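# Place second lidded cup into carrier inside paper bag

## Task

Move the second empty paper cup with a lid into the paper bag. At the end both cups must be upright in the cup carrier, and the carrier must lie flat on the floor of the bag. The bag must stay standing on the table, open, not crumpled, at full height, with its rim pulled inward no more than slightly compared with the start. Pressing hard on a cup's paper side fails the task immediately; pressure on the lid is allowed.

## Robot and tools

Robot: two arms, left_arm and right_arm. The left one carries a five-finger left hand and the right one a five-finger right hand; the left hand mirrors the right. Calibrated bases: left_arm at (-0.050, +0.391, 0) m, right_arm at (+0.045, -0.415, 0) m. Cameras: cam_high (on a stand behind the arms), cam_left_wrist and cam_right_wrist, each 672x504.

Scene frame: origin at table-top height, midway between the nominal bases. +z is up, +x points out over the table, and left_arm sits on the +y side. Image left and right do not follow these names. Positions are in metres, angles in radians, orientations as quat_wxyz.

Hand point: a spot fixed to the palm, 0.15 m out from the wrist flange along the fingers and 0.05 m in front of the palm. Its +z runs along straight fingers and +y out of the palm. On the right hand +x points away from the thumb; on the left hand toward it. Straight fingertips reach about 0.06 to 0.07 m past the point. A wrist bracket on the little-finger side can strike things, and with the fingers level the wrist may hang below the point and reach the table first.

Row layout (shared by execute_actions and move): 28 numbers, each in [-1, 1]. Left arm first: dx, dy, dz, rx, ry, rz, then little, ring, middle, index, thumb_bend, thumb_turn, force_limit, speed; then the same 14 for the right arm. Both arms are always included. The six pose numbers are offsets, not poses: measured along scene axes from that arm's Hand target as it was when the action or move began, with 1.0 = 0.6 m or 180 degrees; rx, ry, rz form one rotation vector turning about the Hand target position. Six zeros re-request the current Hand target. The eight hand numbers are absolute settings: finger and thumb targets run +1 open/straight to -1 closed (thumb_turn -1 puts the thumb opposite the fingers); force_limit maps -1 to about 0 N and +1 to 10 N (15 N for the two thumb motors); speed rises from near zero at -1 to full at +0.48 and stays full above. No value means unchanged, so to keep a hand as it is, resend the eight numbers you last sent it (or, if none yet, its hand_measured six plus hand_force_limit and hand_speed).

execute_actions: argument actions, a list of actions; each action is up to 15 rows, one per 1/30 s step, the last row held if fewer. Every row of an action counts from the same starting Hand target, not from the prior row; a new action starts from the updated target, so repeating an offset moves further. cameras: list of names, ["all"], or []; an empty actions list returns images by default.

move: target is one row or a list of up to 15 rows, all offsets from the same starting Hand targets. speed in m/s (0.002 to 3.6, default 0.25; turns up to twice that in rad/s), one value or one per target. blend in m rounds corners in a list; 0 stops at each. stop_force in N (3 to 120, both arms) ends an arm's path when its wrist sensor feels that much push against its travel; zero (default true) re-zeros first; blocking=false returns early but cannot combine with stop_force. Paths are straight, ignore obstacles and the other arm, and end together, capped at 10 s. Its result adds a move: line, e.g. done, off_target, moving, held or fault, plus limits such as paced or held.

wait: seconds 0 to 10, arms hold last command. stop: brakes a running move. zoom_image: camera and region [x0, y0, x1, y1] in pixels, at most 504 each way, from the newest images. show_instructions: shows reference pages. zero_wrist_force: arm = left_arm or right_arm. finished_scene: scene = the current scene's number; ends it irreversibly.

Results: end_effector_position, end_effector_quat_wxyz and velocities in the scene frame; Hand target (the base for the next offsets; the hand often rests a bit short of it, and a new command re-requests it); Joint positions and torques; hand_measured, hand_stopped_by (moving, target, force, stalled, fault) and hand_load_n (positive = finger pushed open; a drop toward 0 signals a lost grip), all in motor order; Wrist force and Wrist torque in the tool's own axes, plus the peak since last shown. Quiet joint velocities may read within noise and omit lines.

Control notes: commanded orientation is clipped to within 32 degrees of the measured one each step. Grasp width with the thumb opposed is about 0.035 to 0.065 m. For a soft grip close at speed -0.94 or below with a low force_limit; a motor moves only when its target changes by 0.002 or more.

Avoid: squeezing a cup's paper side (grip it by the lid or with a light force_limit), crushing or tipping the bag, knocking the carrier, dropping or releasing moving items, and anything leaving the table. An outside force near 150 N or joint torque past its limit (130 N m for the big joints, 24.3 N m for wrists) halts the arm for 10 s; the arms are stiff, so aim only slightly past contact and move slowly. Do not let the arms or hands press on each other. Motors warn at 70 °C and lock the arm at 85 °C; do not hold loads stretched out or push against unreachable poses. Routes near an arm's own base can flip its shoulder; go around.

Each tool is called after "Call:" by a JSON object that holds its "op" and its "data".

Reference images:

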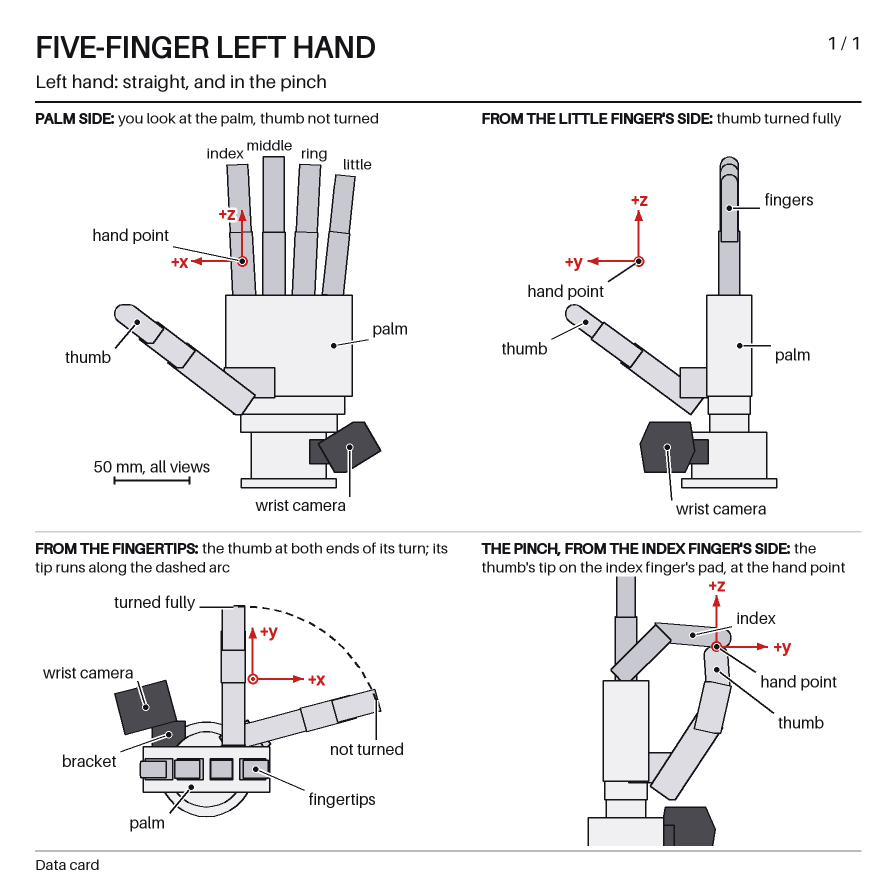

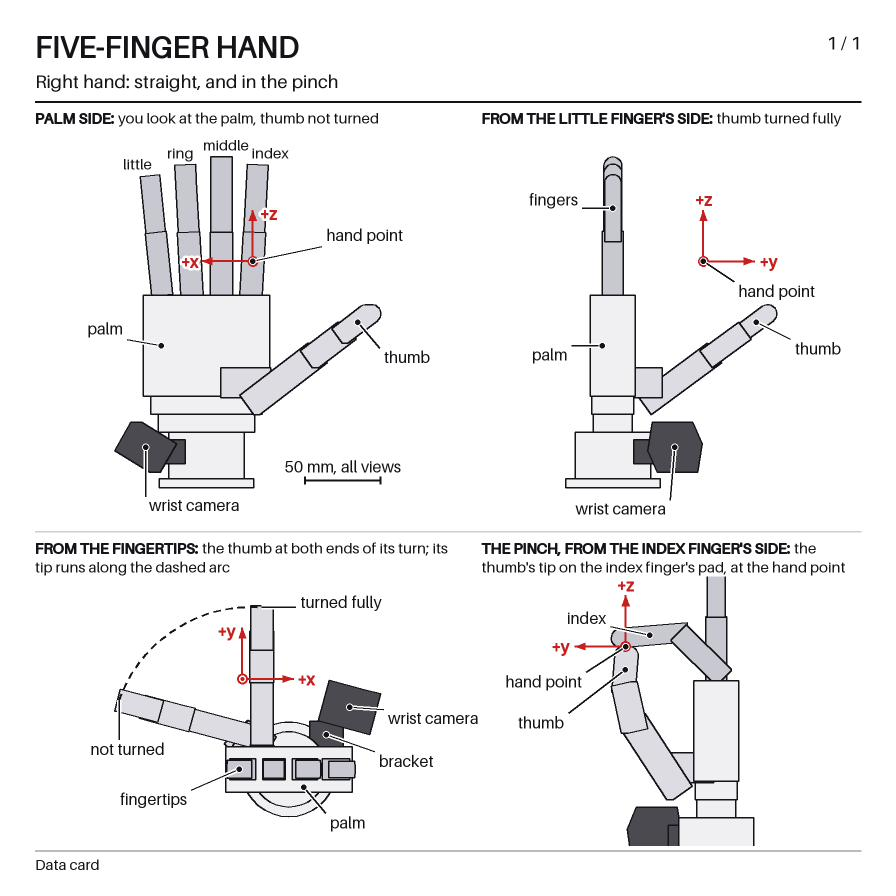

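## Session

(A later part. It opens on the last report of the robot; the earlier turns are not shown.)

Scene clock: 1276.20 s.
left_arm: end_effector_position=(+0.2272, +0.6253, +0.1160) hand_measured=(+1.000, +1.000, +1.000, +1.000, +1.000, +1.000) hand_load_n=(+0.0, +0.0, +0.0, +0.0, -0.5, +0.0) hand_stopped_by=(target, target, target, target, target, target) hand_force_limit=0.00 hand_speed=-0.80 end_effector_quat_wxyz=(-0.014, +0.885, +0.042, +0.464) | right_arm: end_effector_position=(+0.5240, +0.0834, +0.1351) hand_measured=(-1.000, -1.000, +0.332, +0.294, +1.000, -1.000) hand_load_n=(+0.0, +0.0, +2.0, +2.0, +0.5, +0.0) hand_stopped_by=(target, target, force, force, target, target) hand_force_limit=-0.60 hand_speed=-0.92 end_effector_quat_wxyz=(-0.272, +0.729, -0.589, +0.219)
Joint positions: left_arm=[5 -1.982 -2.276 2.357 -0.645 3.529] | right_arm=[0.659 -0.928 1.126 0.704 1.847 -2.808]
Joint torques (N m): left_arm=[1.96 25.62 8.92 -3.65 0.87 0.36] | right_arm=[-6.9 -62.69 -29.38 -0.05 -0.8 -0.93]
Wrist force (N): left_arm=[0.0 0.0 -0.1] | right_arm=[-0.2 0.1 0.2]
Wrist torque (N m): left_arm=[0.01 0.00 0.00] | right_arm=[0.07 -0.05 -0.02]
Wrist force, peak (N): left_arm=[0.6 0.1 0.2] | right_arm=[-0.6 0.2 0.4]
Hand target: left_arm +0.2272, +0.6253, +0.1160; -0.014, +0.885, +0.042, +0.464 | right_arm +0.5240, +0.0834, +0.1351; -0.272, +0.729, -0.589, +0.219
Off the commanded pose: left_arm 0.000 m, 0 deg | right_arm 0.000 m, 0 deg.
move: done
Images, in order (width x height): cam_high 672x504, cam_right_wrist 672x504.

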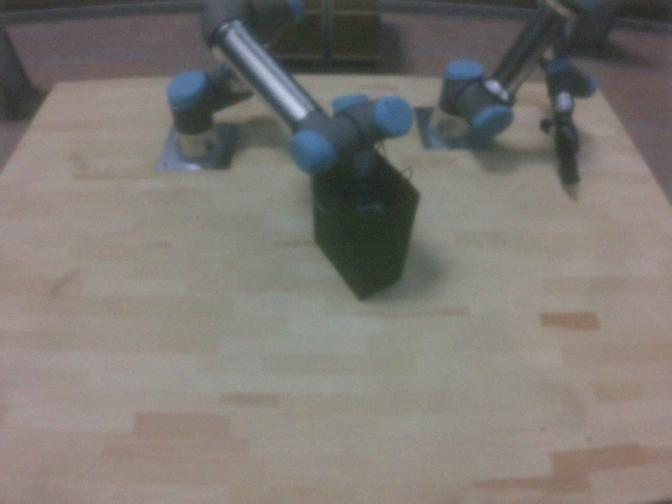

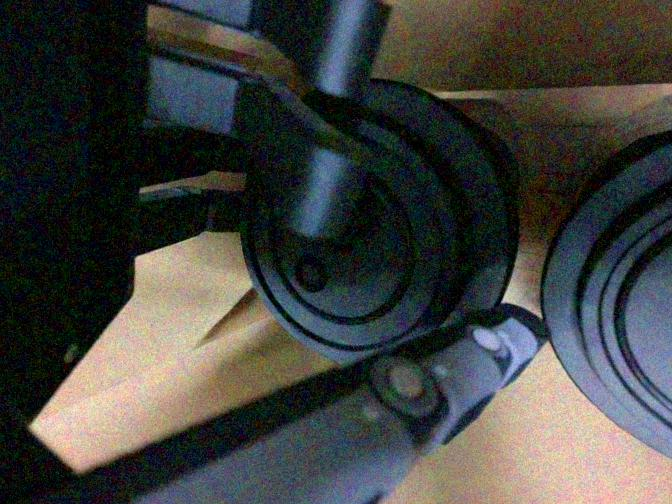

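Call:
{"op": "move", "data": {"target": [0,0,0,0,0,0,1,1,1,1,1,1,0,-0.8,0,0,-0.025,-0.0029,0.0136,0,-1,-1,0.2,0.2,1,-1,-0.6,-0.92], "cameras": ["cam_right_wrist","cam_high"], "speed": 0.04, "stop_force": 4}}

Call:
{"op": "zoom_image", "data": {"camera": "cam_high", "region": [280, 60, 460, 300]}}

Call:
{"op": "zoom_image", "data": {"camera": "cam_right_wrist", "region": [400, 50, 672, 350]}}

Scene clock: 1311.13 s.
left_arm: end_effector_position=(+0.2272, +0.6253, +0.1160) hand_measured=(+1.000, +1.000, +1.000, +1.000, +1.000, +1.000) hand_load_n=(+0.0, +0.0, +0.0, +0.0, +0.0, +0.0) hand_stopped_by=(target, target, target, target, target, target) hand_force_limit=0.00 hand_speed=-0.80 end_effector_quat_wxyz=(-0.014, +0.885, +0.042, +0.464) | right_arm: end_effector_position=(+0.5240, +0.0834, +0.1201) hand_measured=(-1.000, -1.000, +0.332, +0.294, +1.000, -1.000) hand_load_n=(+0.0, +0.0, +2.5, +2.0, +1.0, +0.5) hand_stopped_by=(target, target, force, force, target, target) hand_force_limit=-0.60 hand_speed=-0.92 end_effector_quat_wxyz=(-0.257, +0.735, -0.593, +0.207)
Joint positions: left_arm=[5 -1.982 -2.276 2.357 -0.645 3.529] | right_arm=[0.652 -0.893 1.103 0.734 1.828 -2.803]
Joint torques (N m): left_arm=[0.9 25.37 9.37 -3.78 0.9 0.42] | right_arm=[7.76 -64.06 -6.88 -0.15 2.89 -0.74]
Wrist force (N): left_arm=[0.2 0.0 0.0] | right_arm=[-0.1 -0.3 0.3]
Wrist torque (N m): left_arm=[0.00 -0.02 0.01] | right_arm=[0.05 -0.07 -0.11]
Wrist force, peak (N): left_arm=[0.2 0.5 -0.1] | right_arm=[-0.6 -0.3 0.4]
Hand target: left_arm +0.2272, +0.6253, +0.1160; -0.014, +0.885, +0.042, +0.464 | right_arm +0.5240, +0.0834, +0.1201; -0.257, +0.735, -0.593, +0.207
Off the commanded pose: left_arm 0.000 m, 0 deg | right_arm 0.000 m, 0 deg.
move: done
Images, in order (width x height): cam_high 672x504, cam_right_wrist 672x504.

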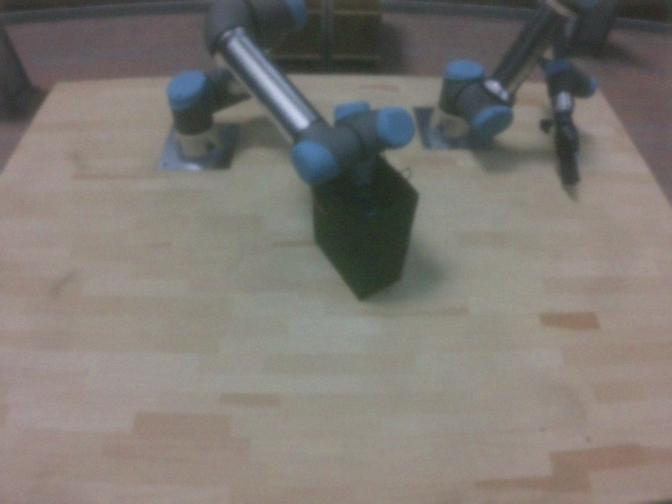

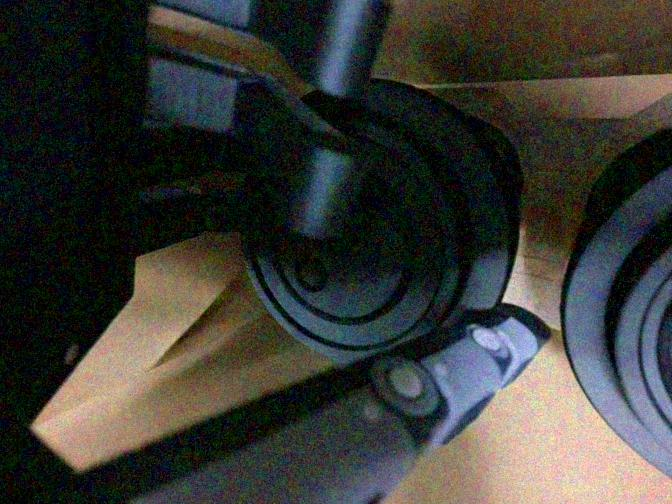

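Scaled by 2.100 from the camera's 672x504 image, which has a finer 960x720 frame.

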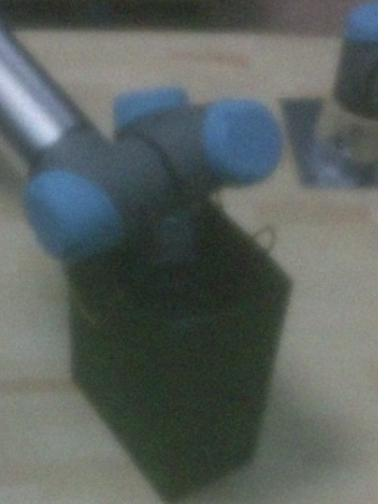

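Scaled by 1.680 from the camera's 672x504 image, which has a finer 960x720 frame.

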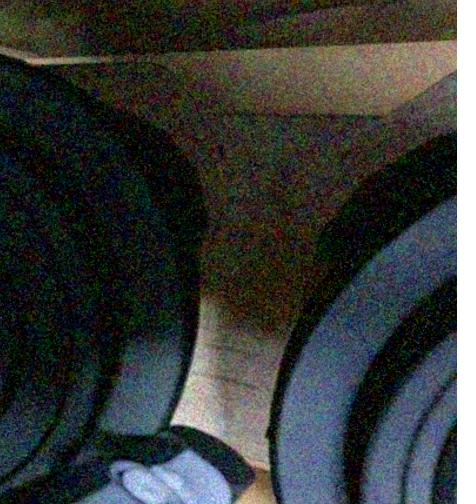

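Call:
{"op": "move", "data": {"target": [0,0,0,0,0,0,1,1,1,1,1,1,0,-0.8,0,0,-0.025,-0.0029,0.0136,0,-1,-1,0.2,0.2,1,-1,-0.6,-0.92], "cameras": ["cam_right_wrist","cam_high"], "speed": 0.03, "stop_force": 4}}

Call:
{"op": "zoom_image", "data": {"camera": "cam_high", "region": [280, 60, 460, 300]}}

Call:
{"op": "zoom_image", "data": {"camera": "cam_right_wrist", "region": [400, 50, 672, 350]}}

Scene clock: 1326.10 s.
left_arm: end_effector_position=(+0.2272, +0.6253, +0.1160) hand_measured=(+1.000, +1.000, +1.000, +1.000, +1.000, +1.000) hand_load_n=(+0.0, +0.0, +0.0, +0.0, +0.0, +0.0) hand_stopped_by=(target, target, target, target, target, target) hand_force_limit=0.00 hand_speed=-0.80 end_effector_quat_wxyz=(-0.014, +0.885, +0.042, +0.464) | right_arm: end_effector_position=(+0.5240, +0.0833, +0.1092) hand_measured=(-1.000, -1.000, +0.332, +0.294, +1.000, -1.000) hand_load_n=(-0.5, +0.0, +2.0, +2.0, +0.5, +0.0) hand_stopped_by=(target, target, force, force, target, target) hand_force_limit=-0.60 hand_speed=-0.92 end_effector_quat_wxyz=(-0.245, +0.738, -0.596, +0.197)
Joint positions: left_arm=[5 -1.982 -2.276 2.357 -0.645 3.529] | right_arm=[0.646 -0.868 1.086 0.755 1.814 -2.799]
Joint torques (N m): left_arm=[0.57 25.47 9.38 -3.85 0.78 0.38] | right_arm=[7.43 -58.12 -14.2 2.49 1.75 -0.99]
Wrist force (N): left_arm=[0.2 0.2 -0.1] | right_arm=[-0.3 -0.3 0.1]
Wrist torque (N m): left_arm=[0.03 -0.03 0.00] | right_arm=[0.10 -0.01 -0.13]
Wrist force, peak (N): left_arm=[0.3 0.2 -0.4] | right_arm=[-1.3 -5.4 -2.3]
Hand target: left_arm +0.2272, +0.6253, +0.1160; -0.014, +0.885, +0.042, +0.464 | right_arm +0.5240, +0.0834, +0.1092; -0.245, +0.738, -0.596, +0.197 (not the last commanded pose)
Off the commanded pose: left_arm 0.000 m, 0 deg | right_arm 0.004 m, 1 deg.
move: contact (right_arm)
Images, in order (width x height): cam_high 672x504, cam_right_wrist 672x504.

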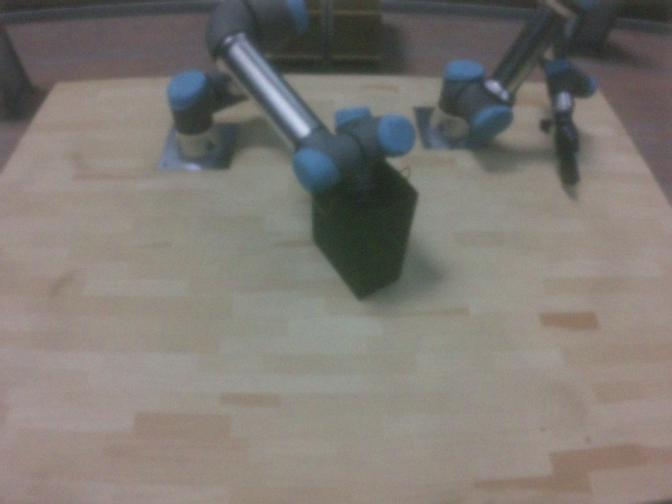

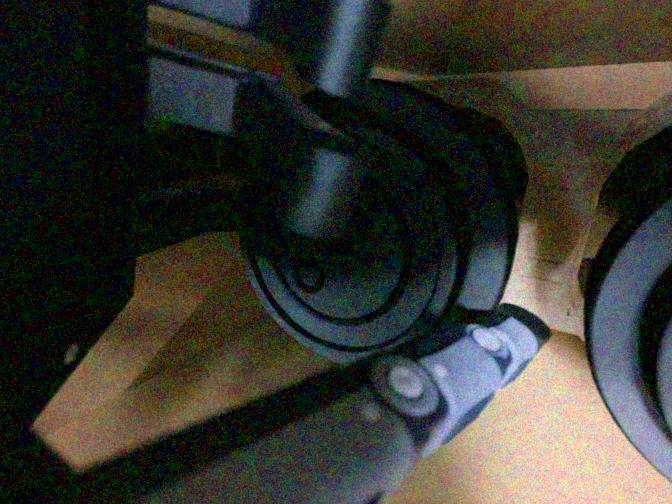

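Scaled by 2.100 from the camera's 672x504 image, which has a finer 960x720 frame.

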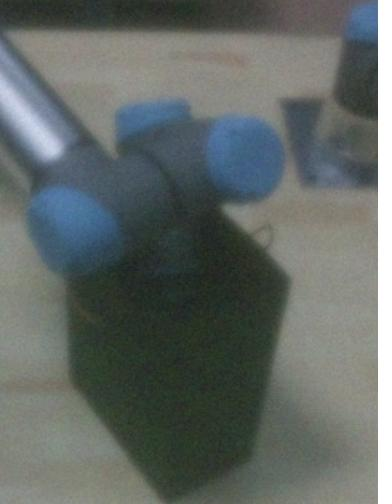

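Scaled by 1.680 from the camera's 672x504 image, which has a finer 960x720 frame.

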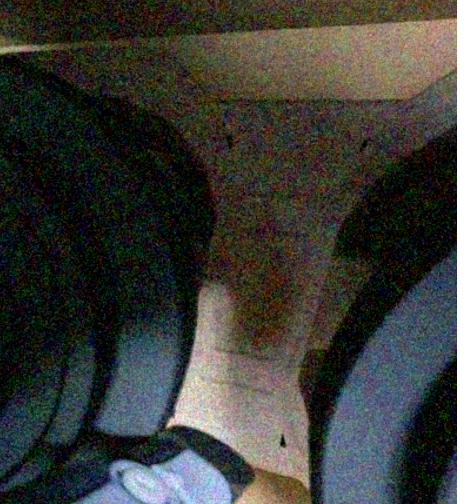

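Call:
{"op": "move", "data": {"target": [0,0,0,0,0,0,1,1,1,1,1,1,0,-0.8,0,0,0,0,0,0,-1,-1,0.43,0.4,1,-1,-0.6,-0.9], "cameras": ["cam_right_wrist"]}}

Call:
{"op": "move", "data": {"target": [0,0,0,0,0,0,1,1,1,1,1,1,0,-0.8,-0.0033,-0.0007,0,0,0,0,-1,-1,0.43,0.4,1,-1,-0.6,-0.9], "cameras": ["cam_right_wrist","cam_high"], "speed": 0.03}}

Scene clock: 1345.73 s.
left_arm: end_effector_position=(+0.2272, +0.6253, +0.1160) hand_measured=(+1.000, +1.000, +1.000, +1.000, +1.000, +1.000) hand_load_n=(+0.0, +0.0, +0.0, +0.0, -0.5, +0.0) hand_stopped_by=(target, target, target, target, target, target) hand_force_limit=0.00 hand_speed=-0.80 end_effector_quat_wxyz=(-0.014, +0.885, +0.042, +0.464) | right_arm: end_effector_position=(+0.5240, +0.0834, +0.1092) hand_measured=(-1.000, -1.000, +0.430, +0.400, +1.000, -1.000) hand_load_n=(+0.0, +0.0, +0.0, +0.0, +0.0, +0.0) hand_stopped_by=(target, target, target, target, target, target) hand_force_limit=-0.60 hand_speed=-0.90 end_effector_quat_wxyz=(-0.245, +0.738, -0.596, +0.197)
Joint positions: left_arm=[5 -1.982 -2.276 2.357 -0.645 3.529] | right_arm=[0.646 -0.868 1.086 0.755 1.814 -2.799]
Joint torques (N m): left_arm=[1.12 25.4 10.21 -3.86 0.81 0.72] | right_arm=[6.67 -64.72 -27.11 1.59 -1.34 -1.16]
Wrist force (N): left_arm=[0.3 0.2 -0.1] | right_arm=[-0.2 0.0 -0.2]
Wrist torque (N m): left_arm=[0.03 -0.04 0.02] | right_arm=[0.08 -0.03 -0.12]
Wrist force, peak (N): left_arm=[0.4 0.4 -0.3] | right_arm=[-0.4 -0.4 0.5]
Hand target: left_arm +0.2272, +0.6253, +0.1160; -0.014, +0.885, +0.042, +0.464 | right_arm +0.5240, +0.0834, +0.1092; -0.245, +0.738, -0.596, +0.197
Off the commanded pose: left_arm 0.000 m, 0 deg | right_arm 0.000 m, 0 deg.
move: done
Images, in order (width x height): cam_right_wrist 672x504.

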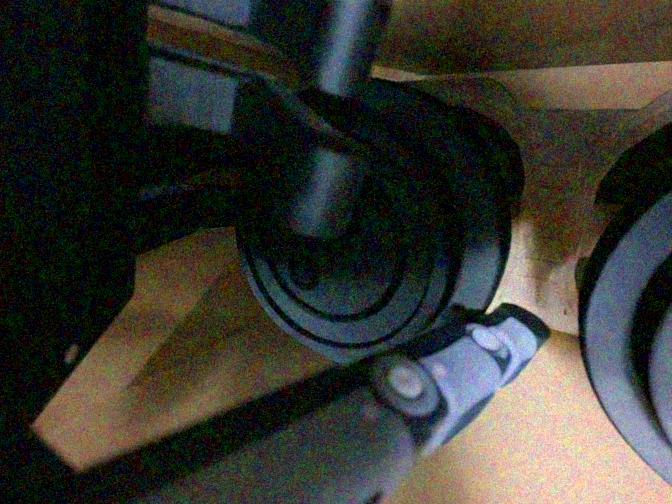

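Scene clock: 1346.43 s.
left_arm: end_effector_position=(+0.2272, +0.6253, +0.1160) hand_measured=(+1.000, +1.000, +1.000, +1.000, +1.000, +1.000) hand_load_n=(+0.0, +0.0, +0.0, +0.0, +0.0, +0.0) hand_stopped_by=(target, target, target, target, target, target) hand_force_limit=0.00 hand_speed=-0.80 end_effector_quat_wxyz=(-0.014, +0.885, +0.042, +0.464) | right_arm: end_effector_position=(+0.5220, +0.0829, +0.1092) hand_measured=(-1.000, -1.000, +0.430, +0.400, +1.000, -1.000) hand_load_n=(+0.0, +0.5, +0.0, +0.0, +0.0, +0.0) hand_stopped_by=(target, target, target, target, target, target) hand_force_limit=-0.60 hand_speed=-0.90 end_effector_quat_wxyz=(-0.245, +0.738, -0.596, +0.197)
Joint positions: left_arm=[5 -1.982 -2.276 2.357 -0.645 3.529] | right_arm=[0.648 -0.872 1.093 0.752 1.815 -2.798]
Joint torques (N m): left_arm=[0.72 24.38 10.11 -4.07 0.71 0.47] | right_arm=[4.5 -56.84 -17.34 0.59 2.61 1.02]
Wrist force (N): left_arm=[0.1 0.0 -0.2] | right_arm=[-0.3 0.0 -0.2]
Wrist torque (N m): left_arm=[0.01 -0.02 0.00] | right_arm=[0.07 -0.01 -0.13]
Wrist force, peak (N): left_arm=[0.4 0.1 -0.2] | right_arm=[-0.3 -0.3 -0.4]
Hand target: left_arm +0.2272, +0.6253, +0.1160; -0.014, +0.885, +0.042, +0.464 | right_arm +0.5220, +0.0829, +0.1092; -0.245, +0.738, -0.596, +0.197
Off the commanded pose: left_arm 0.000 m, 0 deg | right_arm 0.000 m, 0 deg.
move: done
Images, in order (width x height): cam_high 672x504, cam_right_wrist 672x504.

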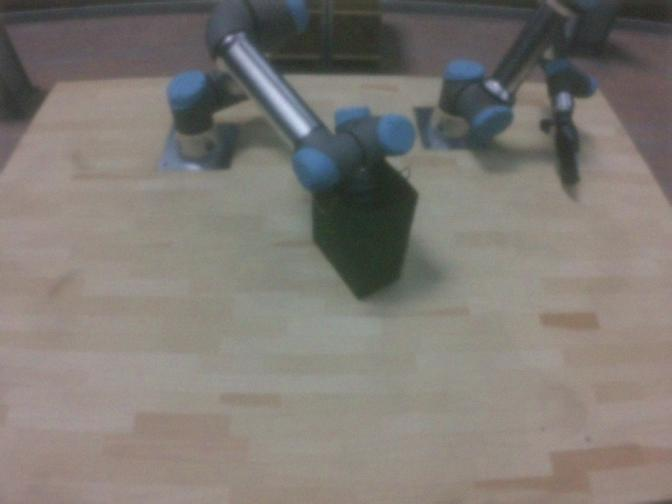

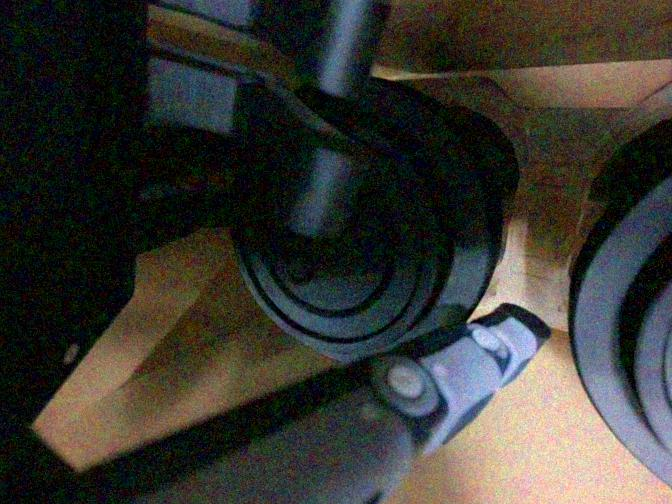

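Call:
{"op": "move", "data": {"target": [0,0,0,0,0,0,1,1,1,1,1,1,0,-0.8,0,0,0.033,0,0,0,-1,-1,0.43,0.4,1,-1,-0.6,-0.9], "cameras": ["cam_right_wrist","cam_high"], "speed": 0.03}}

Call:
{"op": "zoom_image", "data": {"camera": "cam_high", "region": [280, 60, 460, 300]}}

Scene clock: 1352.70 s.
left_arm: end_effector_position=(+0.2272, +0.6253, +0.1160) hand_measured=(+1.000, +1.000, +1.000, +1.000, +1.000, +1.000) hand_load_n=(+0.0, +0.0, +0.0, +0.0, +0.0, +0.0) hand_stopped_by=(target, target, target, target, target, target) hand_force_limit=0.00 hand_speed=-0.80 end_effector_quat_wxyz=(-0.014, +0.885, +0.042, +0.464) | right_arm: end_effector_position=(+0.5221, +0.0830, +0.1293) hand_measured=(-1.000, -1.000, +0.430, +0.400, +1.000, -1.000) hand_load_n=(+0.0, +0.0, +0.0, +0.0, +0.0, +0.0) hand_stopped_by=(target, target, target, target, target, target) hand_force_limit=-0.60 hand_speed=-0.90 end_effector_quat_wxyz=(-0.245, +0.738, -0.596, +0.197) end_effector_velocity=(+0.000, +0.000, -0.002) end_effector_angular_velocity=(+0.001, -0.001, +0.000)
Joint positions: left_arm=[5 -1.982 -2.276 2.357 -0.645 3.529] | right_arm=[0.648 -0.883 1.059 0.796 1.815 -2.798]
Joint velocities: left_arm=[within noise] | right_arm=[0 0 0.004 -0.006 0 0]
Joint torques (N m): left_arm=[0.09 25.47 9.98 -3.94 0.95 0.45] | right_arm=[-6.09 -46.66 -6.62 -0.25 -1.21 -0.25]
Wrist force (N): left_arm=[0.1 0.2 -0.2] | right_arm=[-0.2 -0.1 0.1]
Wrist torque (N m): left_arm=[0.04 -0.02 0.00] | right_arm=[0.06 -0.01 -0.12]
Wrist force, peak (N): left_arm=[0.3 0.4 -0.2] | right_arm=[-0.1 0.5 0.4]
Hand target: left_arm +0.2272, +0.6253, +0.1160; -0.014, +0.885, +0.042, +0.464 | right_arm +0.5220, +0.0829, +0.1290; -0.245, +0.738, -0.596, +0.197
Off the commanded pose: left_arm 0.000 m, 0 deg | right_arm 0.000 m, 0 deg.
move: done
Images, in order (width x height): cam_high 672x504, cam_right_wrist 672x504.

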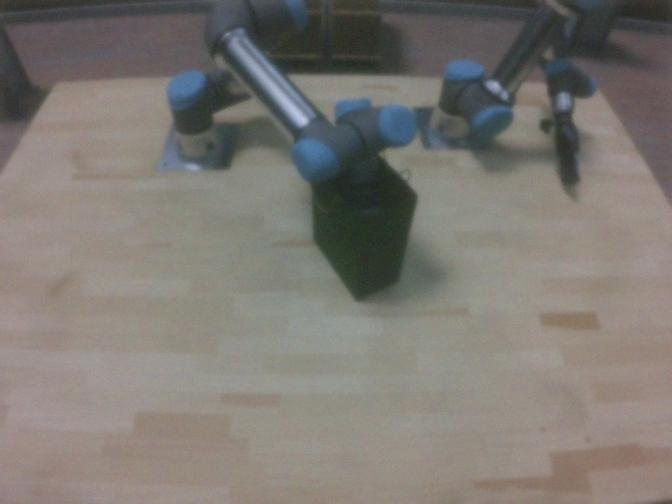

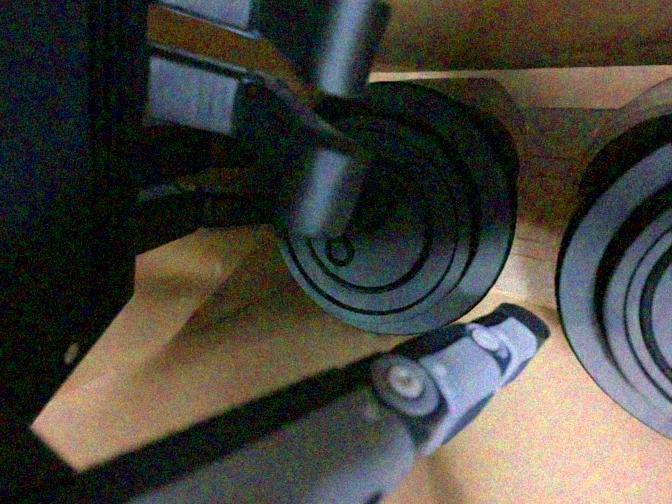

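Scaled by 2.100 from the camera's 672x504 image, which has a finer 960x720 frame.

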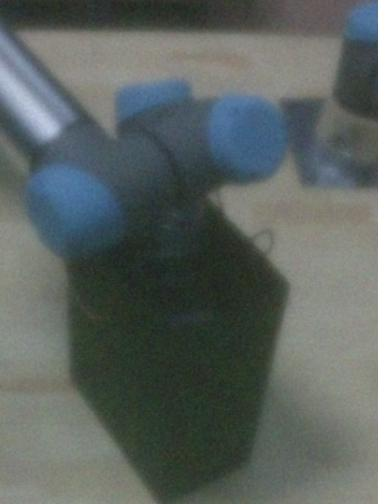

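Call:
{"op": "move", "data": {"target": [[0,0,0,0,0,0,1,1,1,1,1,1,0,-0.8,-0.0083,-0.0017,0.1167,0,0,0,-1,-1,0.43,0.4,1,-1,-0.6,-0.9],[0,0,0,0,0,0,1,1,1,1,1,1,0,-0.8,-0.0583,-0.03,0.3333,0,0,0,-1,-1,0.43,0.4,1,-1,-0.6,-0.9],[0,0,0,0,0,0,1,1,1,1,1,1,0,-0.8,-0.1367,-0.0983,0.5167,0,0,0,-1,-1,0.43,0.4,1,-1,-0.6,-0.9]], "cameras": ["cam_right_wrist","cam_high"], "speed": 0.08, "blend": 0.01}}

Call:
{"op": "zoom_image", "data": {"camera": "cam_high", "region": [280, 60, 460, 300]}}

Scene clock: 1367.97 s.
left_arm: end_effector_position=(+0.2272, +0.6253, +0.1160) hand_measured=(+1.000, +1.000, +1.000, +1.000, +1.000, +1.000) hand_load_n=(+0.0, +0.0, +0.5, -0.5, +0.0, +0.0) hand_stopped_by=(target, target, target, target, target, target) hand_force_limit=0.00 hand_speed=-0.80 end_effector_quat_wxyz=(-0.014, +0.885, +0.042, +0.464) | right_arm: end_effector_position=(+0.4401, +0.0240, +0.4390) hand_measured=(-1.000, -1.000, +0.430, +0.400, +1.000, -1.000) hand_load_n=(+0.0, +0.0, +0.0, +0.0, +0.0, +0.0) hand_stopped_by=(target, target, target, target, target, target) hand_force_limit=-0.60 hand_speed=-0.90 end_effector_quat_wxyz=(-0.245, +0.738, -0.596, +0.197)
Joint positions: left_arm=[5 -1.982 -2.276 2.357 -0.645 3.529] | right_arm=[0.649 -1.021 0.466 1.529 1.816 -2.797]
Joint torques (N m): left_arm=[0.96 26.13 10.28 -3.97 0.82 0.53] | right_arm=[4.17 -36.04 -8.58 1.45 0.55 0.15]
Wrist force (N): left_arm=[0.3 0.2 -0.2] | right_arm=[-0.1 0.0 0.0]
Wrist torque (N m): left_arm=[0.03 -0.04 0.01] | right_arm=[0.08 -0.03 0.00]
Wrist force, peak (N): left_arm=[0.3 0.6 -0.1] | right_arm=[-0.3 0.7 1.2]
Hand target: left_arm +0.2272, +0.6253, +0.1160; -0.014, +0.885, +0.042, +0.464 | right_arm +0.4400, +0.0240, +0.4390; -0.245, +0.738, -0.596, +0.197
Off the commanded pose: left_arm 0.000 m, 0 deg | right_arm 0.000 m, 0 deg.
move: done
Images, in order (width x height): cam_high 672x504, cam_right_wrist 672x504.

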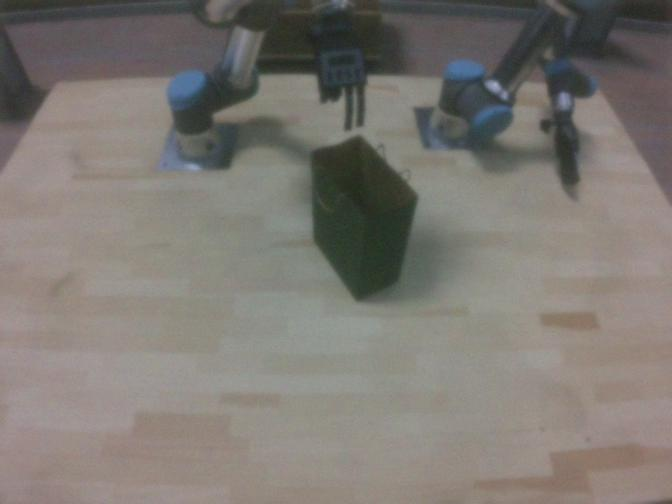

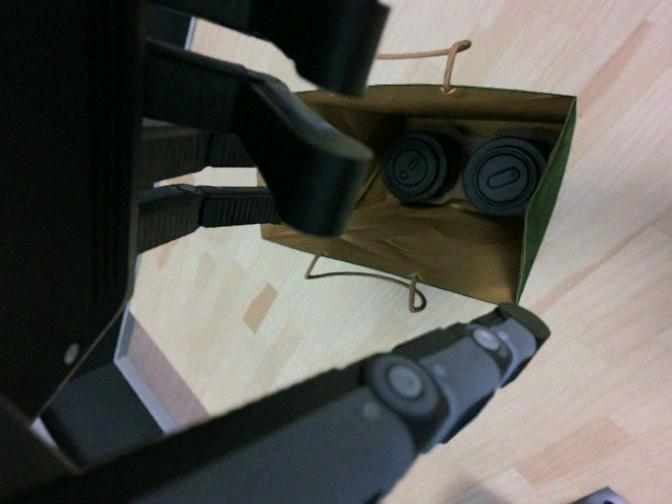

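Scaled by 2.100 from the camera's 672x504 image, which has a finer 960x720 frame.

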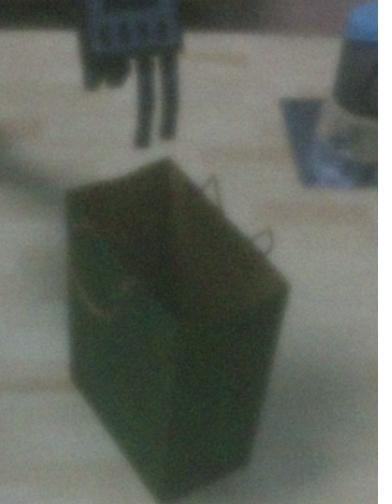

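Call:
{"op": "zoom_image", "data": {"camera": "cam_right_wrist", "region": [240, 60, 600, 320]}}

Scaled by 1.400 from the camera's 672x504 image, which has a finer 960x720 frame.

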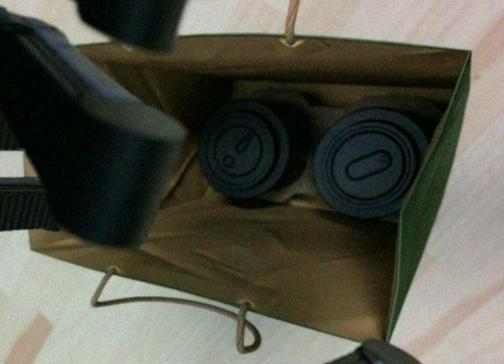

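Call:
{"op": "finished_scene", "data": {"scene": 1}}

The scene is finished: the task was done.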